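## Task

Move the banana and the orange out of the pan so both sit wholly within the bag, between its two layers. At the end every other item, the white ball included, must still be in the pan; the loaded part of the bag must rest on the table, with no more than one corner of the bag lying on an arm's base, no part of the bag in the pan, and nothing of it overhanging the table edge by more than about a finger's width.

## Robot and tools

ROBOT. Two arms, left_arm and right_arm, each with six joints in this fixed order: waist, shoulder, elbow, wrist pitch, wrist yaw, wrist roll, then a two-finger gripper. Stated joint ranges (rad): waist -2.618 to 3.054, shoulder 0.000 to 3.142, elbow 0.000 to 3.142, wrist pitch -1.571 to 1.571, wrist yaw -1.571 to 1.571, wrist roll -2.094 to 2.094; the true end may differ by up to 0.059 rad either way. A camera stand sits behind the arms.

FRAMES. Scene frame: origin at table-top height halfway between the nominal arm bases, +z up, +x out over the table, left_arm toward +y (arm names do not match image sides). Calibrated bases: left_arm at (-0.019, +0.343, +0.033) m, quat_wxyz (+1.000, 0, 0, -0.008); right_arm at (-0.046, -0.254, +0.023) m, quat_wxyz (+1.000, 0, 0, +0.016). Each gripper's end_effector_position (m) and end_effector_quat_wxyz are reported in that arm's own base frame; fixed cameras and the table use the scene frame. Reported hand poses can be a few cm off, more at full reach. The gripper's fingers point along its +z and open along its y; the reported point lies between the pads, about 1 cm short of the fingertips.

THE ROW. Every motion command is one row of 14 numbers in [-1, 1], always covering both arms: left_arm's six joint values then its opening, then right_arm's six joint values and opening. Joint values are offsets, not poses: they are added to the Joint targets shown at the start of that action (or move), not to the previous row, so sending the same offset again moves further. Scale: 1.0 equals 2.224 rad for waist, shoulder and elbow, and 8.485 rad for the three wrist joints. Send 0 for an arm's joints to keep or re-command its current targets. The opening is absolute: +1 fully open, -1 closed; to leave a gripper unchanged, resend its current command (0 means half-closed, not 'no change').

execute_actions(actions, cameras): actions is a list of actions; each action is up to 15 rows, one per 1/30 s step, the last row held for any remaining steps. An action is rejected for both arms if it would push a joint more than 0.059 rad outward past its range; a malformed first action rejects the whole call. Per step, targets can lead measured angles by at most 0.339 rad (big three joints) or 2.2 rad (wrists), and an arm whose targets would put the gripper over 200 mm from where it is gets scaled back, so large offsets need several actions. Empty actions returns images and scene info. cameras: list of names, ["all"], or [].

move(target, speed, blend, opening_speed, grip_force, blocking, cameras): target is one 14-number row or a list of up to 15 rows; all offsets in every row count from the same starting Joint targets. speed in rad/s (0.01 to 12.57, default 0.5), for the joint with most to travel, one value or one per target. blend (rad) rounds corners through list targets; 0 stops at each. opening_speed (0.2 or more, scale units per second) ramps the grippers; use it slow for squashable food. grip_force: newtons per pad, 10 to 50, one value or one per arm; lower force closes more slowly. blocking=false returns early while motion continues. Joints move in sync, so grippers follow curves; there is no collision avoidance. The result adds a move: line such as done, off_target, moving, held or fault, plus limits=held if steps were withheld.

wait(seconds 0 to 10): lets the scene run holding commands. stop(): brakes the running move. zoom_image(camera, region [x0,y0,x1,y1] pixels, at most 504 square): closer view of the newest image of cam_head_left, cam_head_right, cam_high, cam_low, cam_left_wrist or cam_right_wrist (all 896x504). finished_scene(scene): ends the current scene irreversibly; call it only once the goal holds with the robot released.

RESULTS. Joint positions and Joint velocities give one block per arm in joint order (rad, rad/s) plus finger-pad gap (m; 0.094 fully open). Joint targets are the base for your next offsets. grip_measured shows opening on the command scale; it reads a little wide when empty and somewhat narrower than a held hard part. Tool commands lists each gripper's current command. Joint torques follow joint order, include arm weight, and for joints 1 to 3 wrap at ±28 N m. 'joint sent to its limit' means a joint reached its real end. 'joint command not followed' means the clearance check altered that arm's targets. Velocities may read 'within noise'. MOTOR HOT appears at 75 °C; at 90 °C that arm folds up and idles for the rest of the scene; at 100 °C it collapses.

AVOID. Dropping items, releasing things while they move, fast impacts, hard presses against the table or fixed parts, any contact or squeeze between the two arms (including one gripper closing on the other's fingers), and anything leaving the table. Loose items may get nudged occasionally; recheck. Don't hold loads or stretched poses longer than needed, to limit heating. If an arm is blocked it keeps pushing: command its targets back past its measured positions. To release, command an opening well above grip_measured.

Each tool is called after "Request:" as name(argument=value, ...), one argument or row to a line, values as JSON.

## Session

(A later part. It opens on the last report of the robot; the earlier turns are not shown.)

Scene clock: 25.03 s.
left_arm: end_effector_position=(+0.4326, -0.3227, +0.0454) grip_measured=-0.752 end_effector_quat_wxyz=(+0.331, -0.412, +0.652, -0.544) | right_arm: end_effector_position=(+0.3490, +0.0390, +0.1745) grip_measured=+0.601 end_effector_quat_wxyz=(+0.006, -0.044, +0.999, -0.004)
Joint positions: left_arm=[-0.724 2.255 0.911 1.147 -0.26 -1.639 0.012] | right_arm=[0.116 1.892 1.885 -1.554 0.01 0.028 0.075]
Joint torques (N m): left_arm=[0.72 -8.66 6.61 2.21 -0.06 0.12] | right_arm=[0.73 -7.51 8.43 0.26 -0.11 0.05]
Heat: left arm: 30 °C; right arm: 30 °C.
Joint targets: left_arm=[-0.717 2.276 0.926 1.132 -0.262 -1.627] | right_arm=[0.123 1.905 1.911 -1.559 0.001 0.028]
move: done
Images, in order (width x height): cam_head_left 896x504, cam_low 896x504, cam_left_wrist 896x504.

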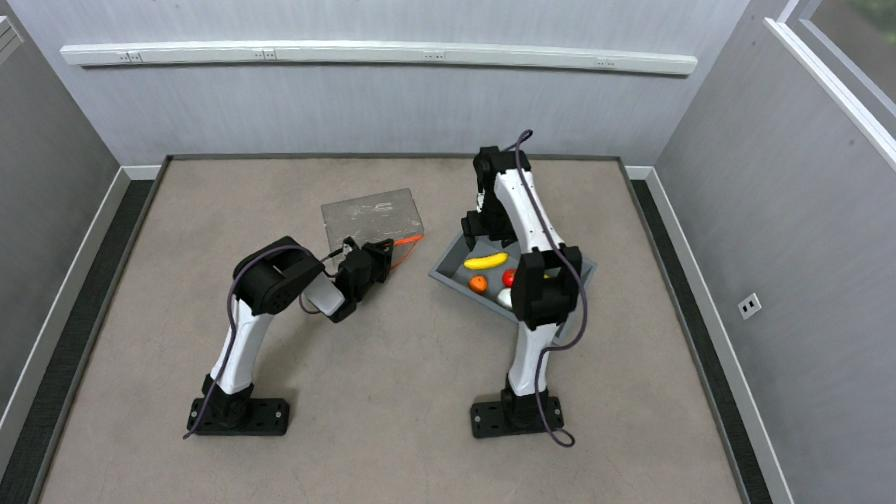

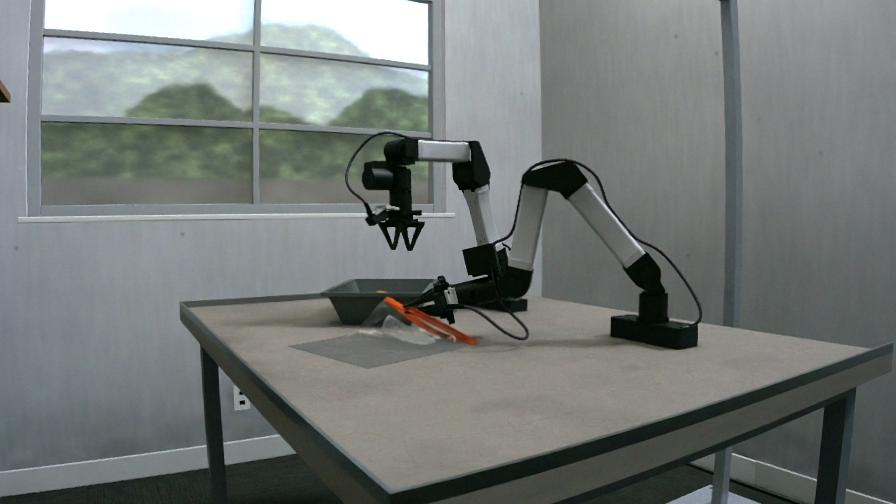

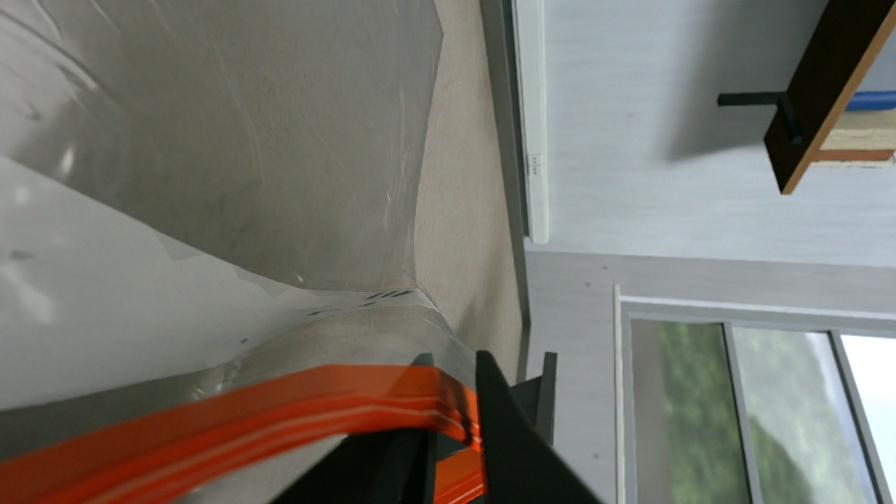

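Request:
move(
  target=[0.0612,-0.0603,-0.1503,0.0243,0.0157,0.0035,-0.75,0,0,0,0,0,0,0.6],
  speed=0.12,
  cameras=["cam_left_wrist","cam_head_left","cam_low"],
)

Request:
zoom_image(
  camera="cam_low",
  region=[340, 240, 520, 380],
)

Scene clock: 28.63 s.
left_arm: end_effector_position=(+0.4034, -0.2384, +0.0273) grip_measured=-0.752 end_effector_quat_wxyz=(+0.331, -0.423, +0.663, -0.522) | right_arm: end_effector_position=(+0.3490, +0.0390, +0.1745) grip_measured=+0.601 end_effector_quat_wxyz=(+0.006, -0.044, +0.999, -0.004)
Joint positions: left_arm=[-0.588 2.171 0.599 1.33 -0.145 -1.609 0.012] | right_arm=[0.116 1.892 1.885 -1.554 0.01 0.028 0.075]
Joint torques (N m): left_arm=[0.7 -10.8 2.91 2.44 0.12 0.11] | right_arm=[0.7 -7.53 8.43 0.26 -0.1 0.05]
Heat: left arm: 31 °C; right arm: 30 °C.
Joint targets: left_arm=[-0.581 2.141 0.592 1.338 -0.129 -1.598] | right_arm=[0.123 1.905 1.911 -1.559 0.001 0.028]
move: done
Images, in order (width x height): cam_head_left 896x504, cam_low 896x504, cam_left_wrist 896x504.

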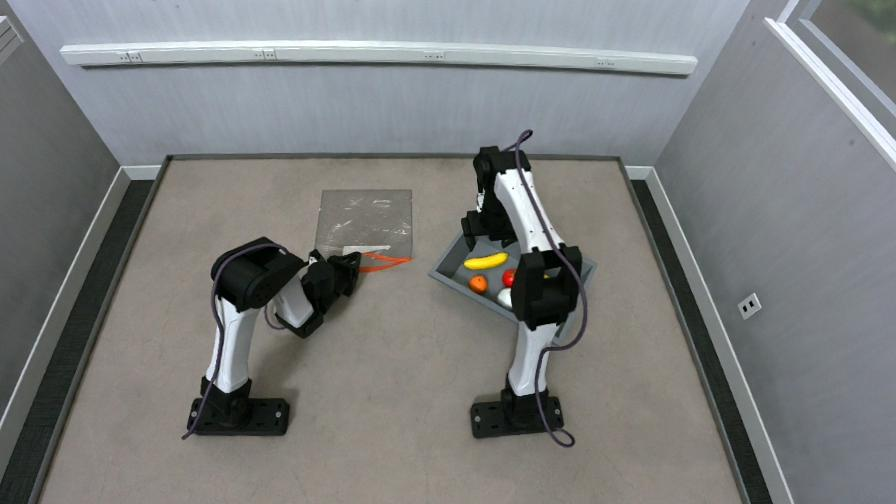

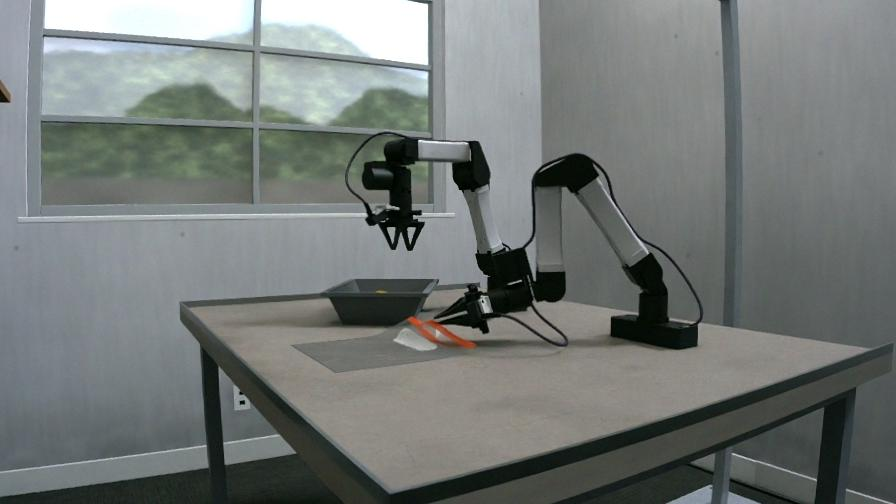

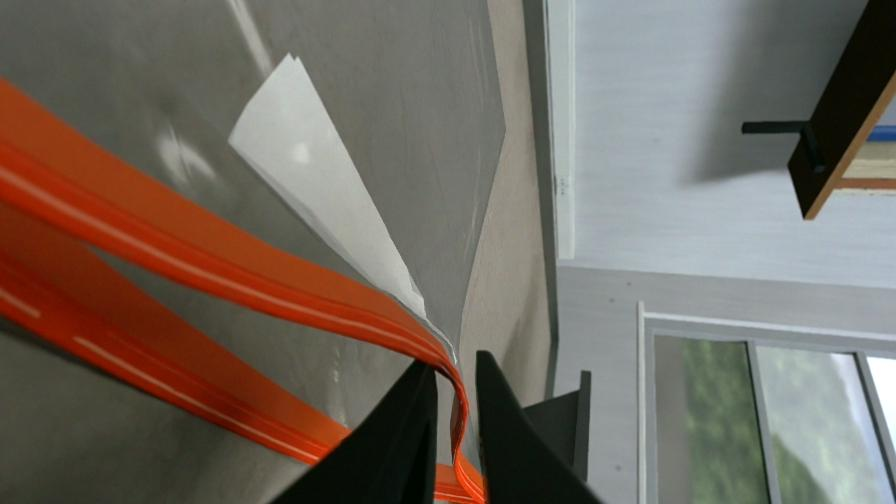

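Scaled by 2.800 from the camera's 896x504 image, which has a finer 1280x720 frame.

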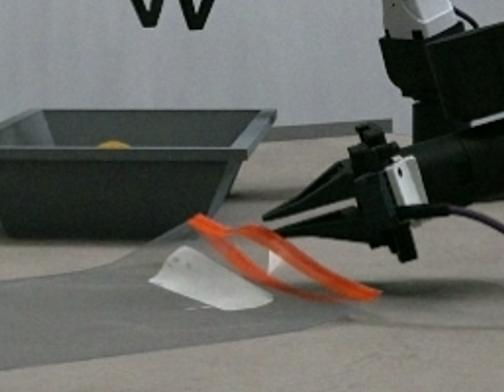

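Request:
move(
  target=[
    [0.0334,0.0015,0.0038,-0.0005,0.0087,0.0018,-0.75,0,0,0,0,0,0,0.6],
    [0.0334,0.0015,0.0038,-0.0005,0.0087,0.0018,-1,0,0,0,0,0,0,0.6],
    [0.0334,-0.0728,0.0027,-0.0196,0.0087,0.0018,-1,0,0,0,0,0,0,0.6],
  ],
  speed=0.12,
  cameras=["all"],
)

Request:
zoom_image(
  camera="cam_low",
  region=[340, 240, 520, 380],
)

Request:
zoom_image(
  camera="cam_head_left",
  region=[290, 170, 450, 310],
)

Scene clock: 33.27 s.
left_arm: end_effector_position=(+0.4175, -0.2206, +0.0665) grip_measured=-0.985 end_effector_quat_wxyz=(+0.333, -0.421, +0.658, -0.529) | right_arm: end_effector_position=(+0.3490, +0.0390, +0.1745) grip_measured=+0.601 end_effector_quat_wxyz=(+0.006, -0.044, +0.999, -0.004)
Joint positions: left_arm=[-0.512 2.007 0.599 1.186 -0.071 -1.594 0.001] | right_arm=[0.116 1.892 1.885 -1.554 0.01 0.028 0.075]
Joint torques (N m): left_arm=[0.65 -10.18 4.57 2.25 0.14 0.12] | right_arm=[0.72 -7.51 8.43 0.26 -0.11 0.05]
Heat: left arm: 31 °C; right arm: 30 °C.
Joint targets: left_arm=[-0.507 1.980 0.598 1.172 -0.055 -1.582] | right_arm=[0.123 1.905 1.911 -1.559 0.001 0.028]
move: done

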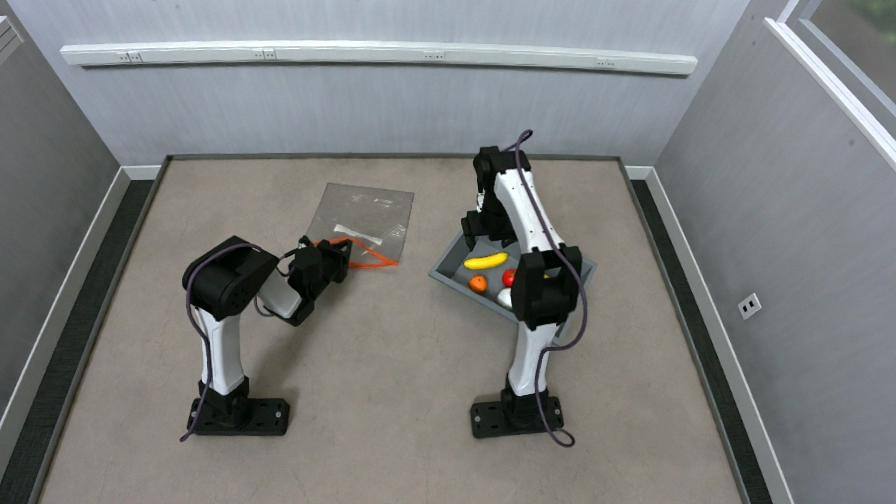

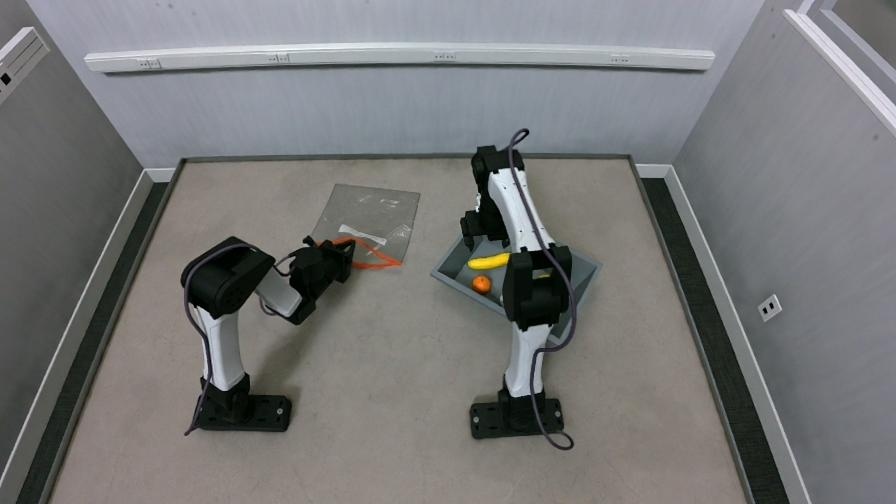

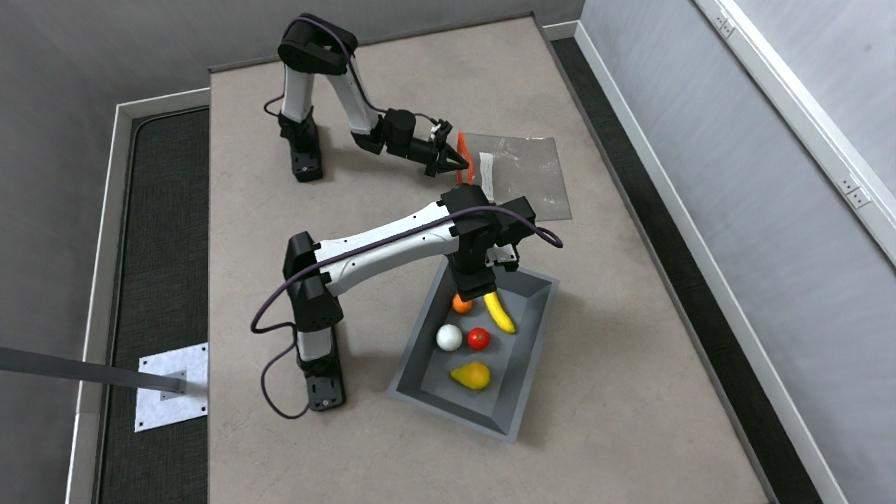

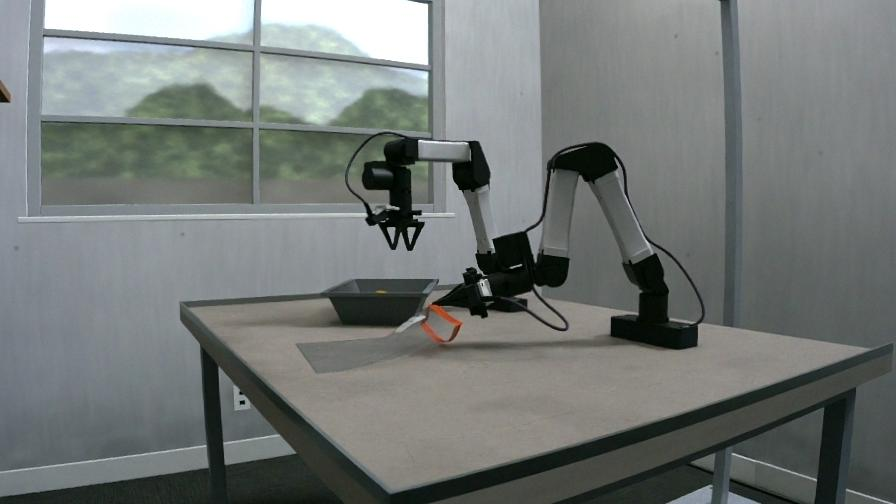

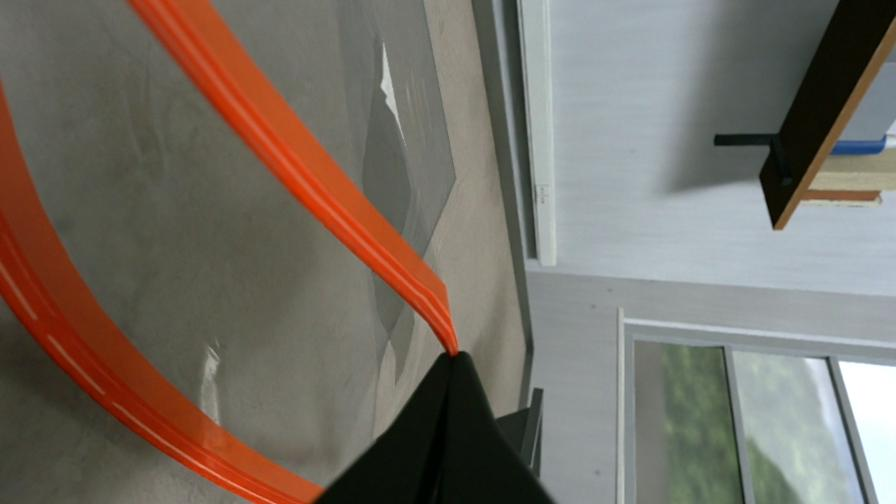

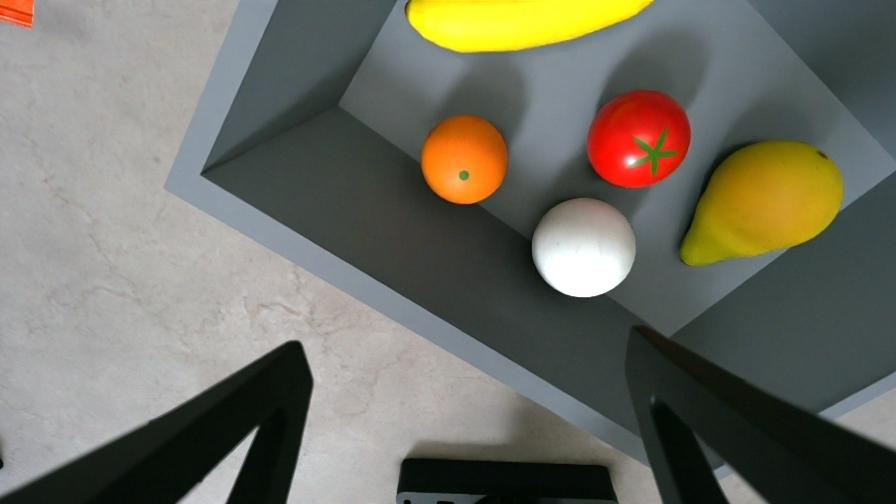

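Scaled by 2.800 from the camera's 896x504 image, which has a finer 1280x720 frame.

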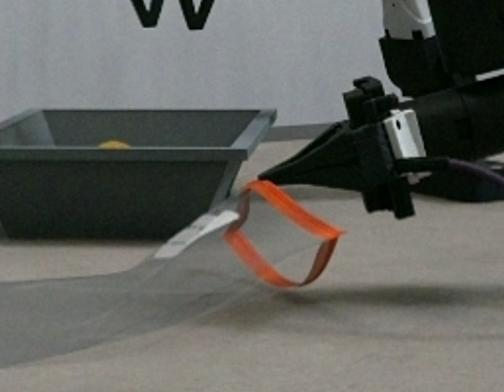

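Scaled by 3.150 from the camera's 896x504 image, which has a finer 1280x720 frame.

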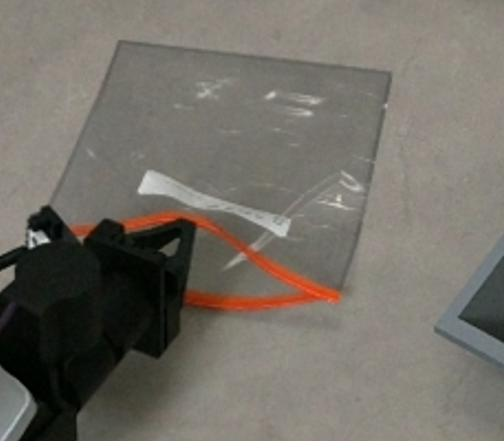

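Request:
move(
  target=[0,-0.0499,0.0054,-0.0145,0,0,-1,-0.0461,0.1141,0.0228,0.0218,0,0.1676,0.3],
  speed=0.6,
  cameras=["cam_right_wrist","cam_head_left","cam_low"],
)

Request:
zoom_image(
  camera="cam_low",
  region=[340, 240, 520, 380],
)

Scene clock: 37.93 s.
left_arm: end_effector_position=(+0.4151, -0.2192, +0.0865) grip_measured=-0.985 end_effector_quat_wxyz=(+0.331, -0.423, +0.661, -0.524) | right_arm: end_effector_position=(+0.4096, +0.0094, +0.0945) grip_measured=+0.301 end_effector_quat_wxyz=(-0.006, +0.650, +0.760, -0.011)
Joint positions: left_arm=[-0.512 1.896 0.599 1.062 -0.071 -1.594 0.001] | right_arm=[0.026 2.146 1.935 -1.384 0.008 1.442 0.061]
Joint torques (N m): left_arm=[0.59 -9.85 6.45 2.24 0.12 0.12] | right_arm=[-0.55 -9.62 8.55 0.27 -0.05 0.11]
Heat: left arm: 32 °C; right arm: 31 °C.
Joint targets: left_arm=[-0.507 1.869 0.610 1.049 -0.055 -1.582] | right_arm=[0.020 2.158 1.962 -1.374 0.001 1.450]
move: done
Images, in order (width x height): cam_head_left 896x504, cam_low 896x504, cam_right_wrist 896x504.

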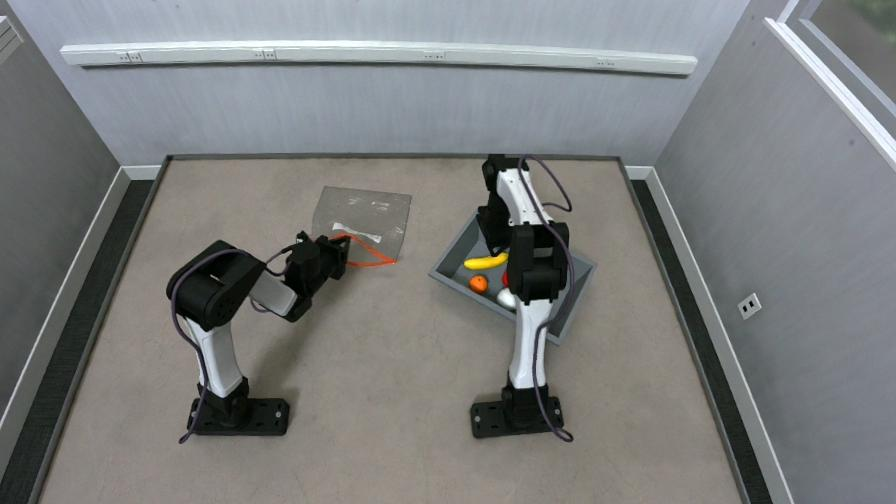

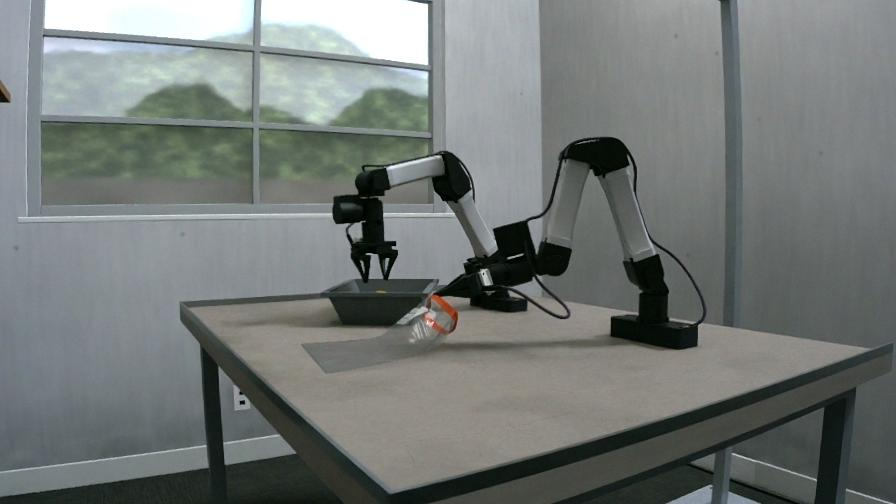

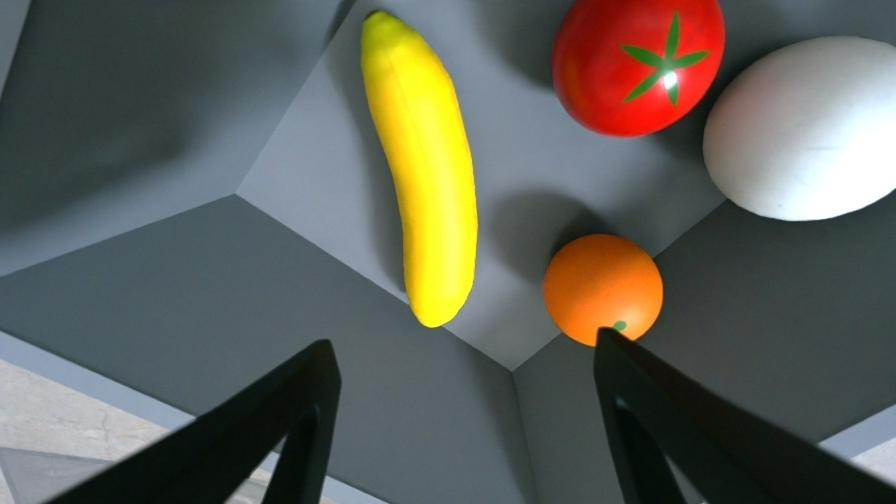

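Scaled by 2.800 from the camera's 896x504 image, which has a finer 1280x720 frame.

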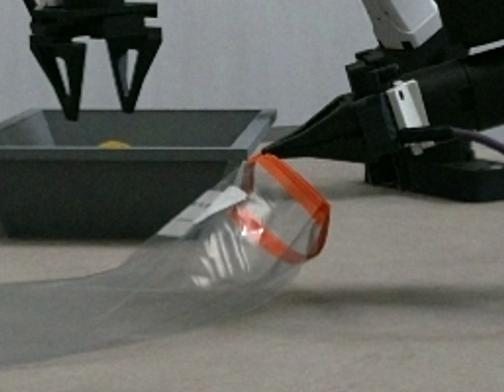

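Request:
move(
  target=[
    [0,0,0,0,0,0,-1,-0.0106,0.0295,-0.1195,0.0389,0,-0.0045,0.3],
    [0,0,0,0,0,0,-1,-0.0106,0.0295,-0.1195,0.0389,0,-0.0045,-0.55],
  ],
  speed=0.25,
  grip_force=[50,25],
  opening_speed=0.5,
  cameras=["cam_right_wrist"],
)

Scene clock: 43.13 s.
left_arm: end_effector_position=(+0.4151, -0.2192, +0.0865) grip_measured=-0.985 end_effector_quat_wxyz=(+0.331, -0.423, +0.661, -0.524) | right_arm: end_effector_position=(+0.4214, +0.0003, +0.0086) grip_measured=-0.438 end_effector_quat_wxyz=(+0.003, +0.650, +0.760, -0.002)
Joint positions: left_arm=[-0.512 1.896 0.599 1.062 -0.071 -1.594 0.001] | right_arm=[0.004 2.213 1.698 -1.054 0.008 1.419 0.026]
Joint torques (N m): left_arm=[0.61 -9.85 6.49 2.23 0.13 0.11] | right_arm=[-0.69 -10.09 5.67 0.32 -0.04 -0.02]
Heat: left arm: 32 °C; right arm: 32 °C.
Joint targets: left_arm=[-0.507 1.869 0.610 1.049 -0.055 -1.582] | right_arm=[-0.003 2.224 1.696 -1.045 0.000 1.412]
grip_force (N): 50, 25
move: done
Images, in order (width x height): cam_right_wrist 896x504.

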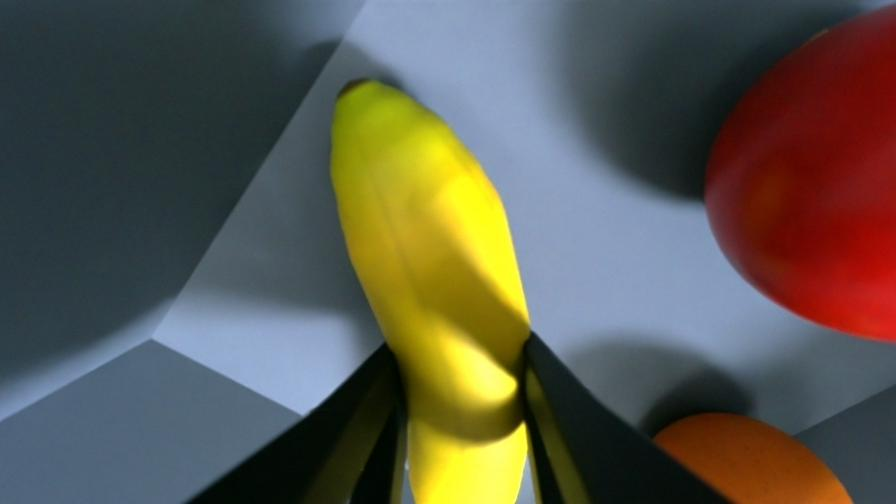

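Request:
move(
  target=[
    [0,0,0,0,0,0,-1,0,-0.1232,0.1142,-0.0477,0,0,-0.55],
    [0,0.0706,-0.006,0.0201,0,0,-1,0.2711,-0.3031,-0.3579,0.1232,0.0295,0.028,-0.55],
    [0,0.0706,-0.006,0.0201,0,0,-1,0.3152,-0.1487,-0.4785,0.2184,0.0313,0.0337,-0.55],
  ],
  speed=[0.4,0.6,0.5],
  blend=[0.08,0.08,0],
  cameras=["all"],
)

Request:
zoom_image(
  camera="cam_low",
  region=[340, 240, 520, 380],
)

Request:
zoom_image(
  camera="cam_head_left",
  region=[290, 170, 490, 330],
)

Scene clock: 50.23 s.
left_arm: end_effector_position=(+0.4186, -0.2211, +0.0713) grip_measured=-0.985 end_effector_quat_wxyz=(+0.337, -0.418, +0.651, -0.536) | right_arm: end_effector_position=(+0.3822, +0.2607, +0.0626) grip_measured=-0.448 end_effector_quat_wxyz=(+0.311, +0.452, +0.694, +0.467)
Joint positions: left_arm=[-0.512 2.009 0.599 1.211 -0.071 -1.594 0.001] | right_arm=[0.7 1.87 0.645 0.829 0.272 1.673 0.026]
Joint torques (N m): left_arm=[0.62 -6.8 4.48 2.49 0.12 0.12] | right_arm=[-0.14 -5.56 3.78 1.6 -0.01 0.25]
Heat: left arm: 33 °C; right arm: 34 °C.
Joint targets: left_arm=[-0.507 2.026 0.597 1.219 -0.055 -1.582] | right_arm=[0.698 1.893 0.632 0.809 0.266 1.698]
grip_force (N): 50, 25
move: done

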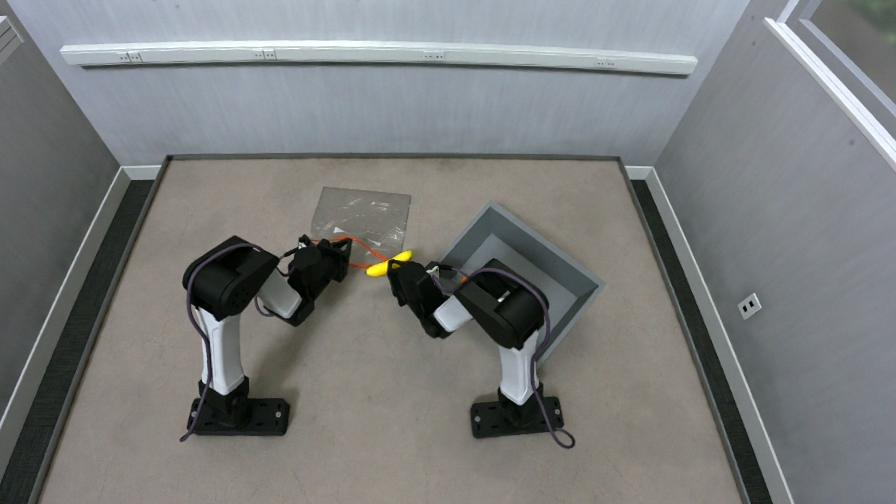

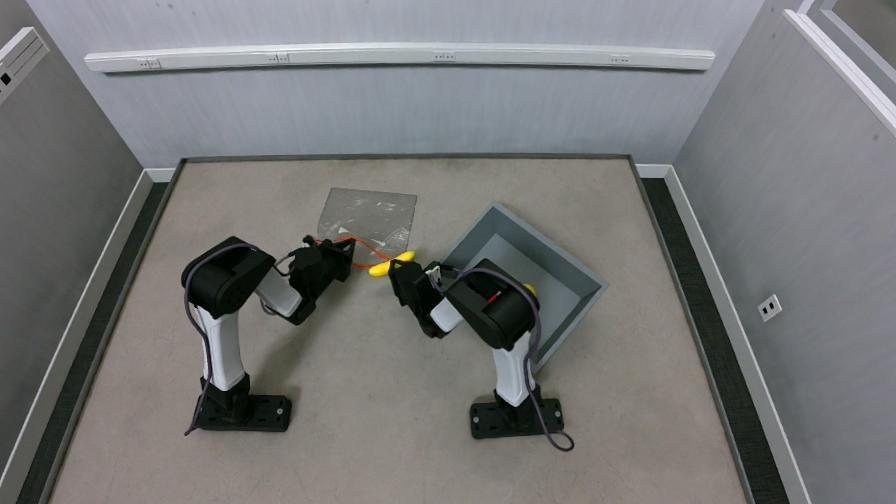

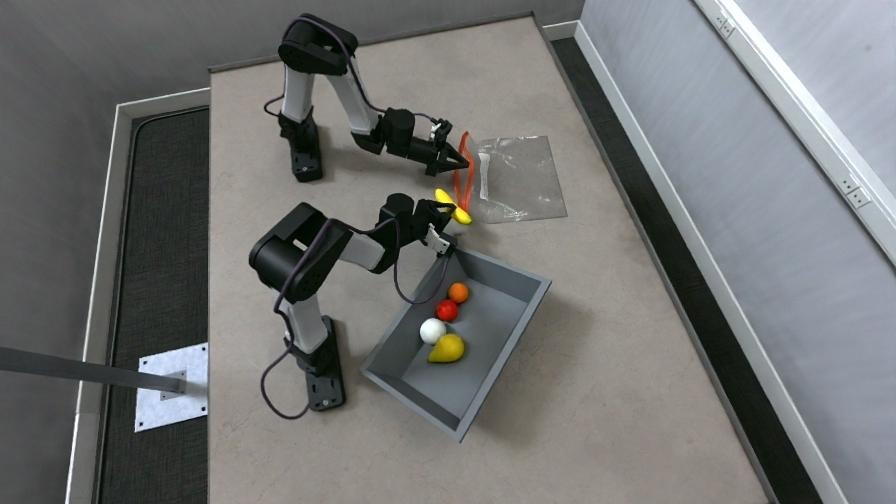

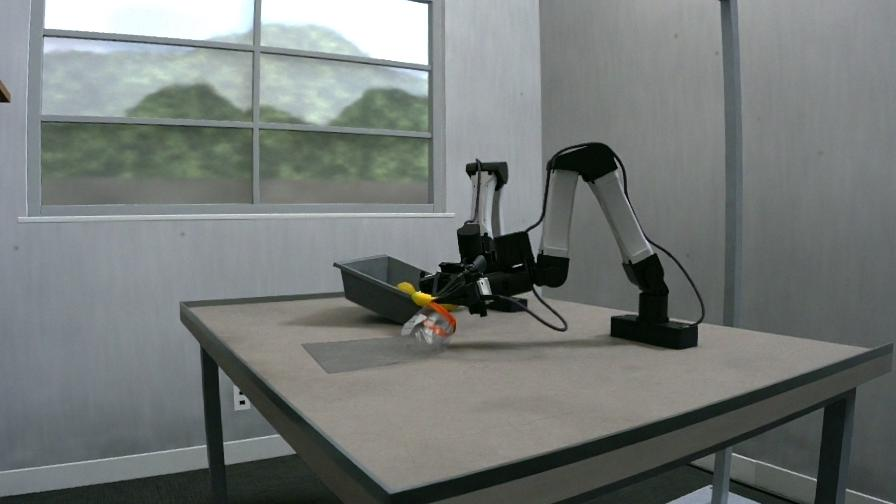

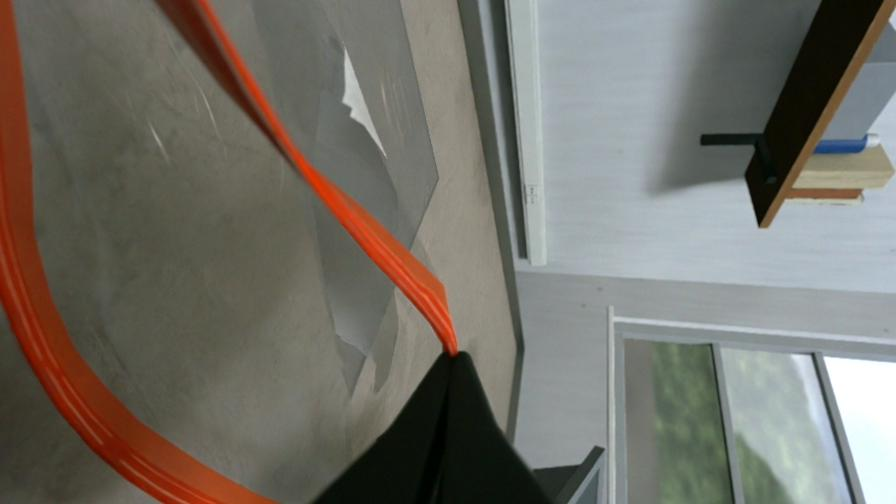

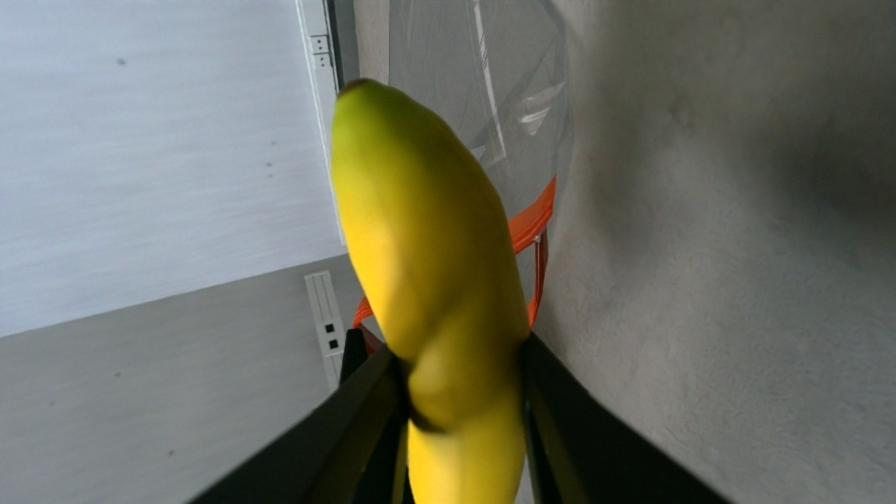

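Scaled by 2.800 from the camera's 896x504 image, which has a finer 1280x720 frame.

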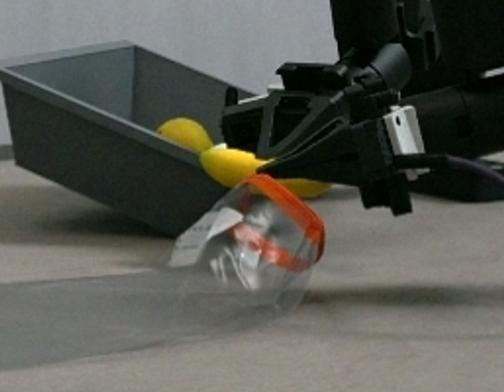

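Scaled by 2.520 from the camera's 896x504 image, which has a finer 1280x720 frame.

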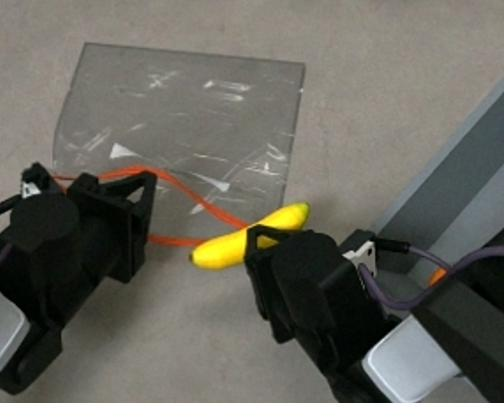

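Request:
move(
  target=[0,0,0,0,0,0,-1,0,-0.1493,0.0246,-0.0456,0,0,-0.55],
  speed=0.12,
  cameras=["cam_high","cam_low","cam_head_left","cam_right_wrist"],
)

Scene clock: 54.60 s.
left_arm: end_effector_position=(+0.4186, -0.2211, +0.0713) grip_measured=-0.985 end_effector_quat_wxyz=(+0.337, -0.418, +0.651, -0.536) | right_arm: end_effector_position=(+0.3586, +0.2421, +0.0966) grip_measured=-0.448 end_effector_quat_wxyz=(+0.289, +0.466, +0.722, +0.422)
Joint positions: left_arm=[-0.512 2.009 0.599 1.211 -0.071 -1.594 0.001] | right_arm=[0.7 1.594 0.66 0.417 0.266 1.691 0.026]
Joint torques (N m): left_arm=[0.64 -6.87 4.48 2.49 0.13 0.12] | right_arm=[-0.13 -9.16 8.69 1.81 0.07 0.06]
Heat: left arm: 34 °C; right arm: 35 °C.
Joint targets: left_arm=[-0.507 2.026 0.597 1.219 -0.055 -1.582] | right_arm=[0.698 1.561 0.686 0.422 0.266 1.698]
grip_force (N): 50, 25
move: done
Images, in order (width x height): cam_head_left 896x504, cam_high 896x504, cam_low 896x504, cam_right_wrist 896x504.

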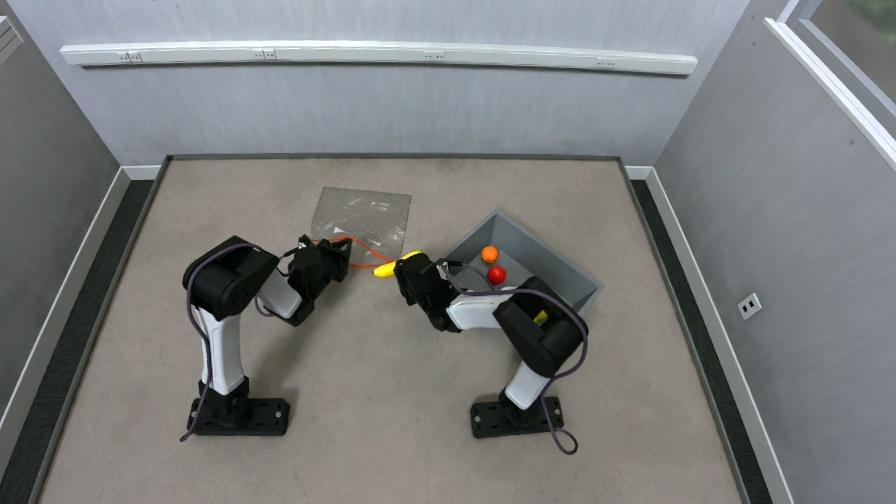

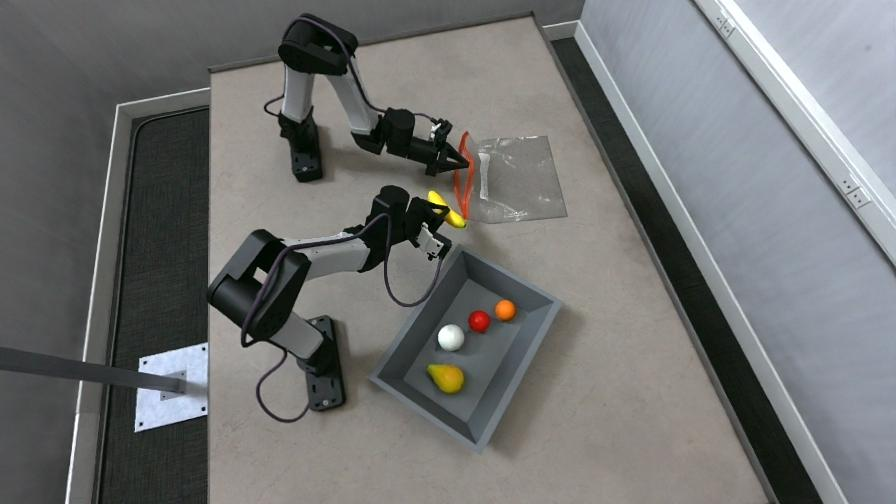

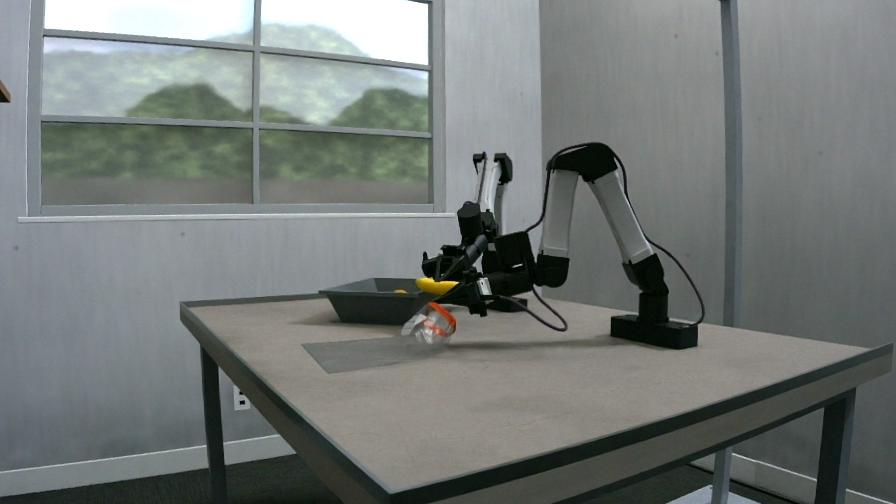

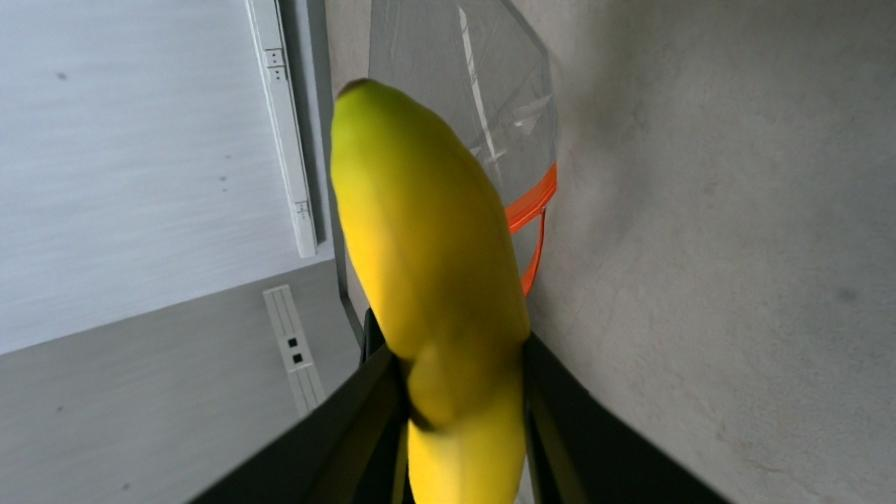

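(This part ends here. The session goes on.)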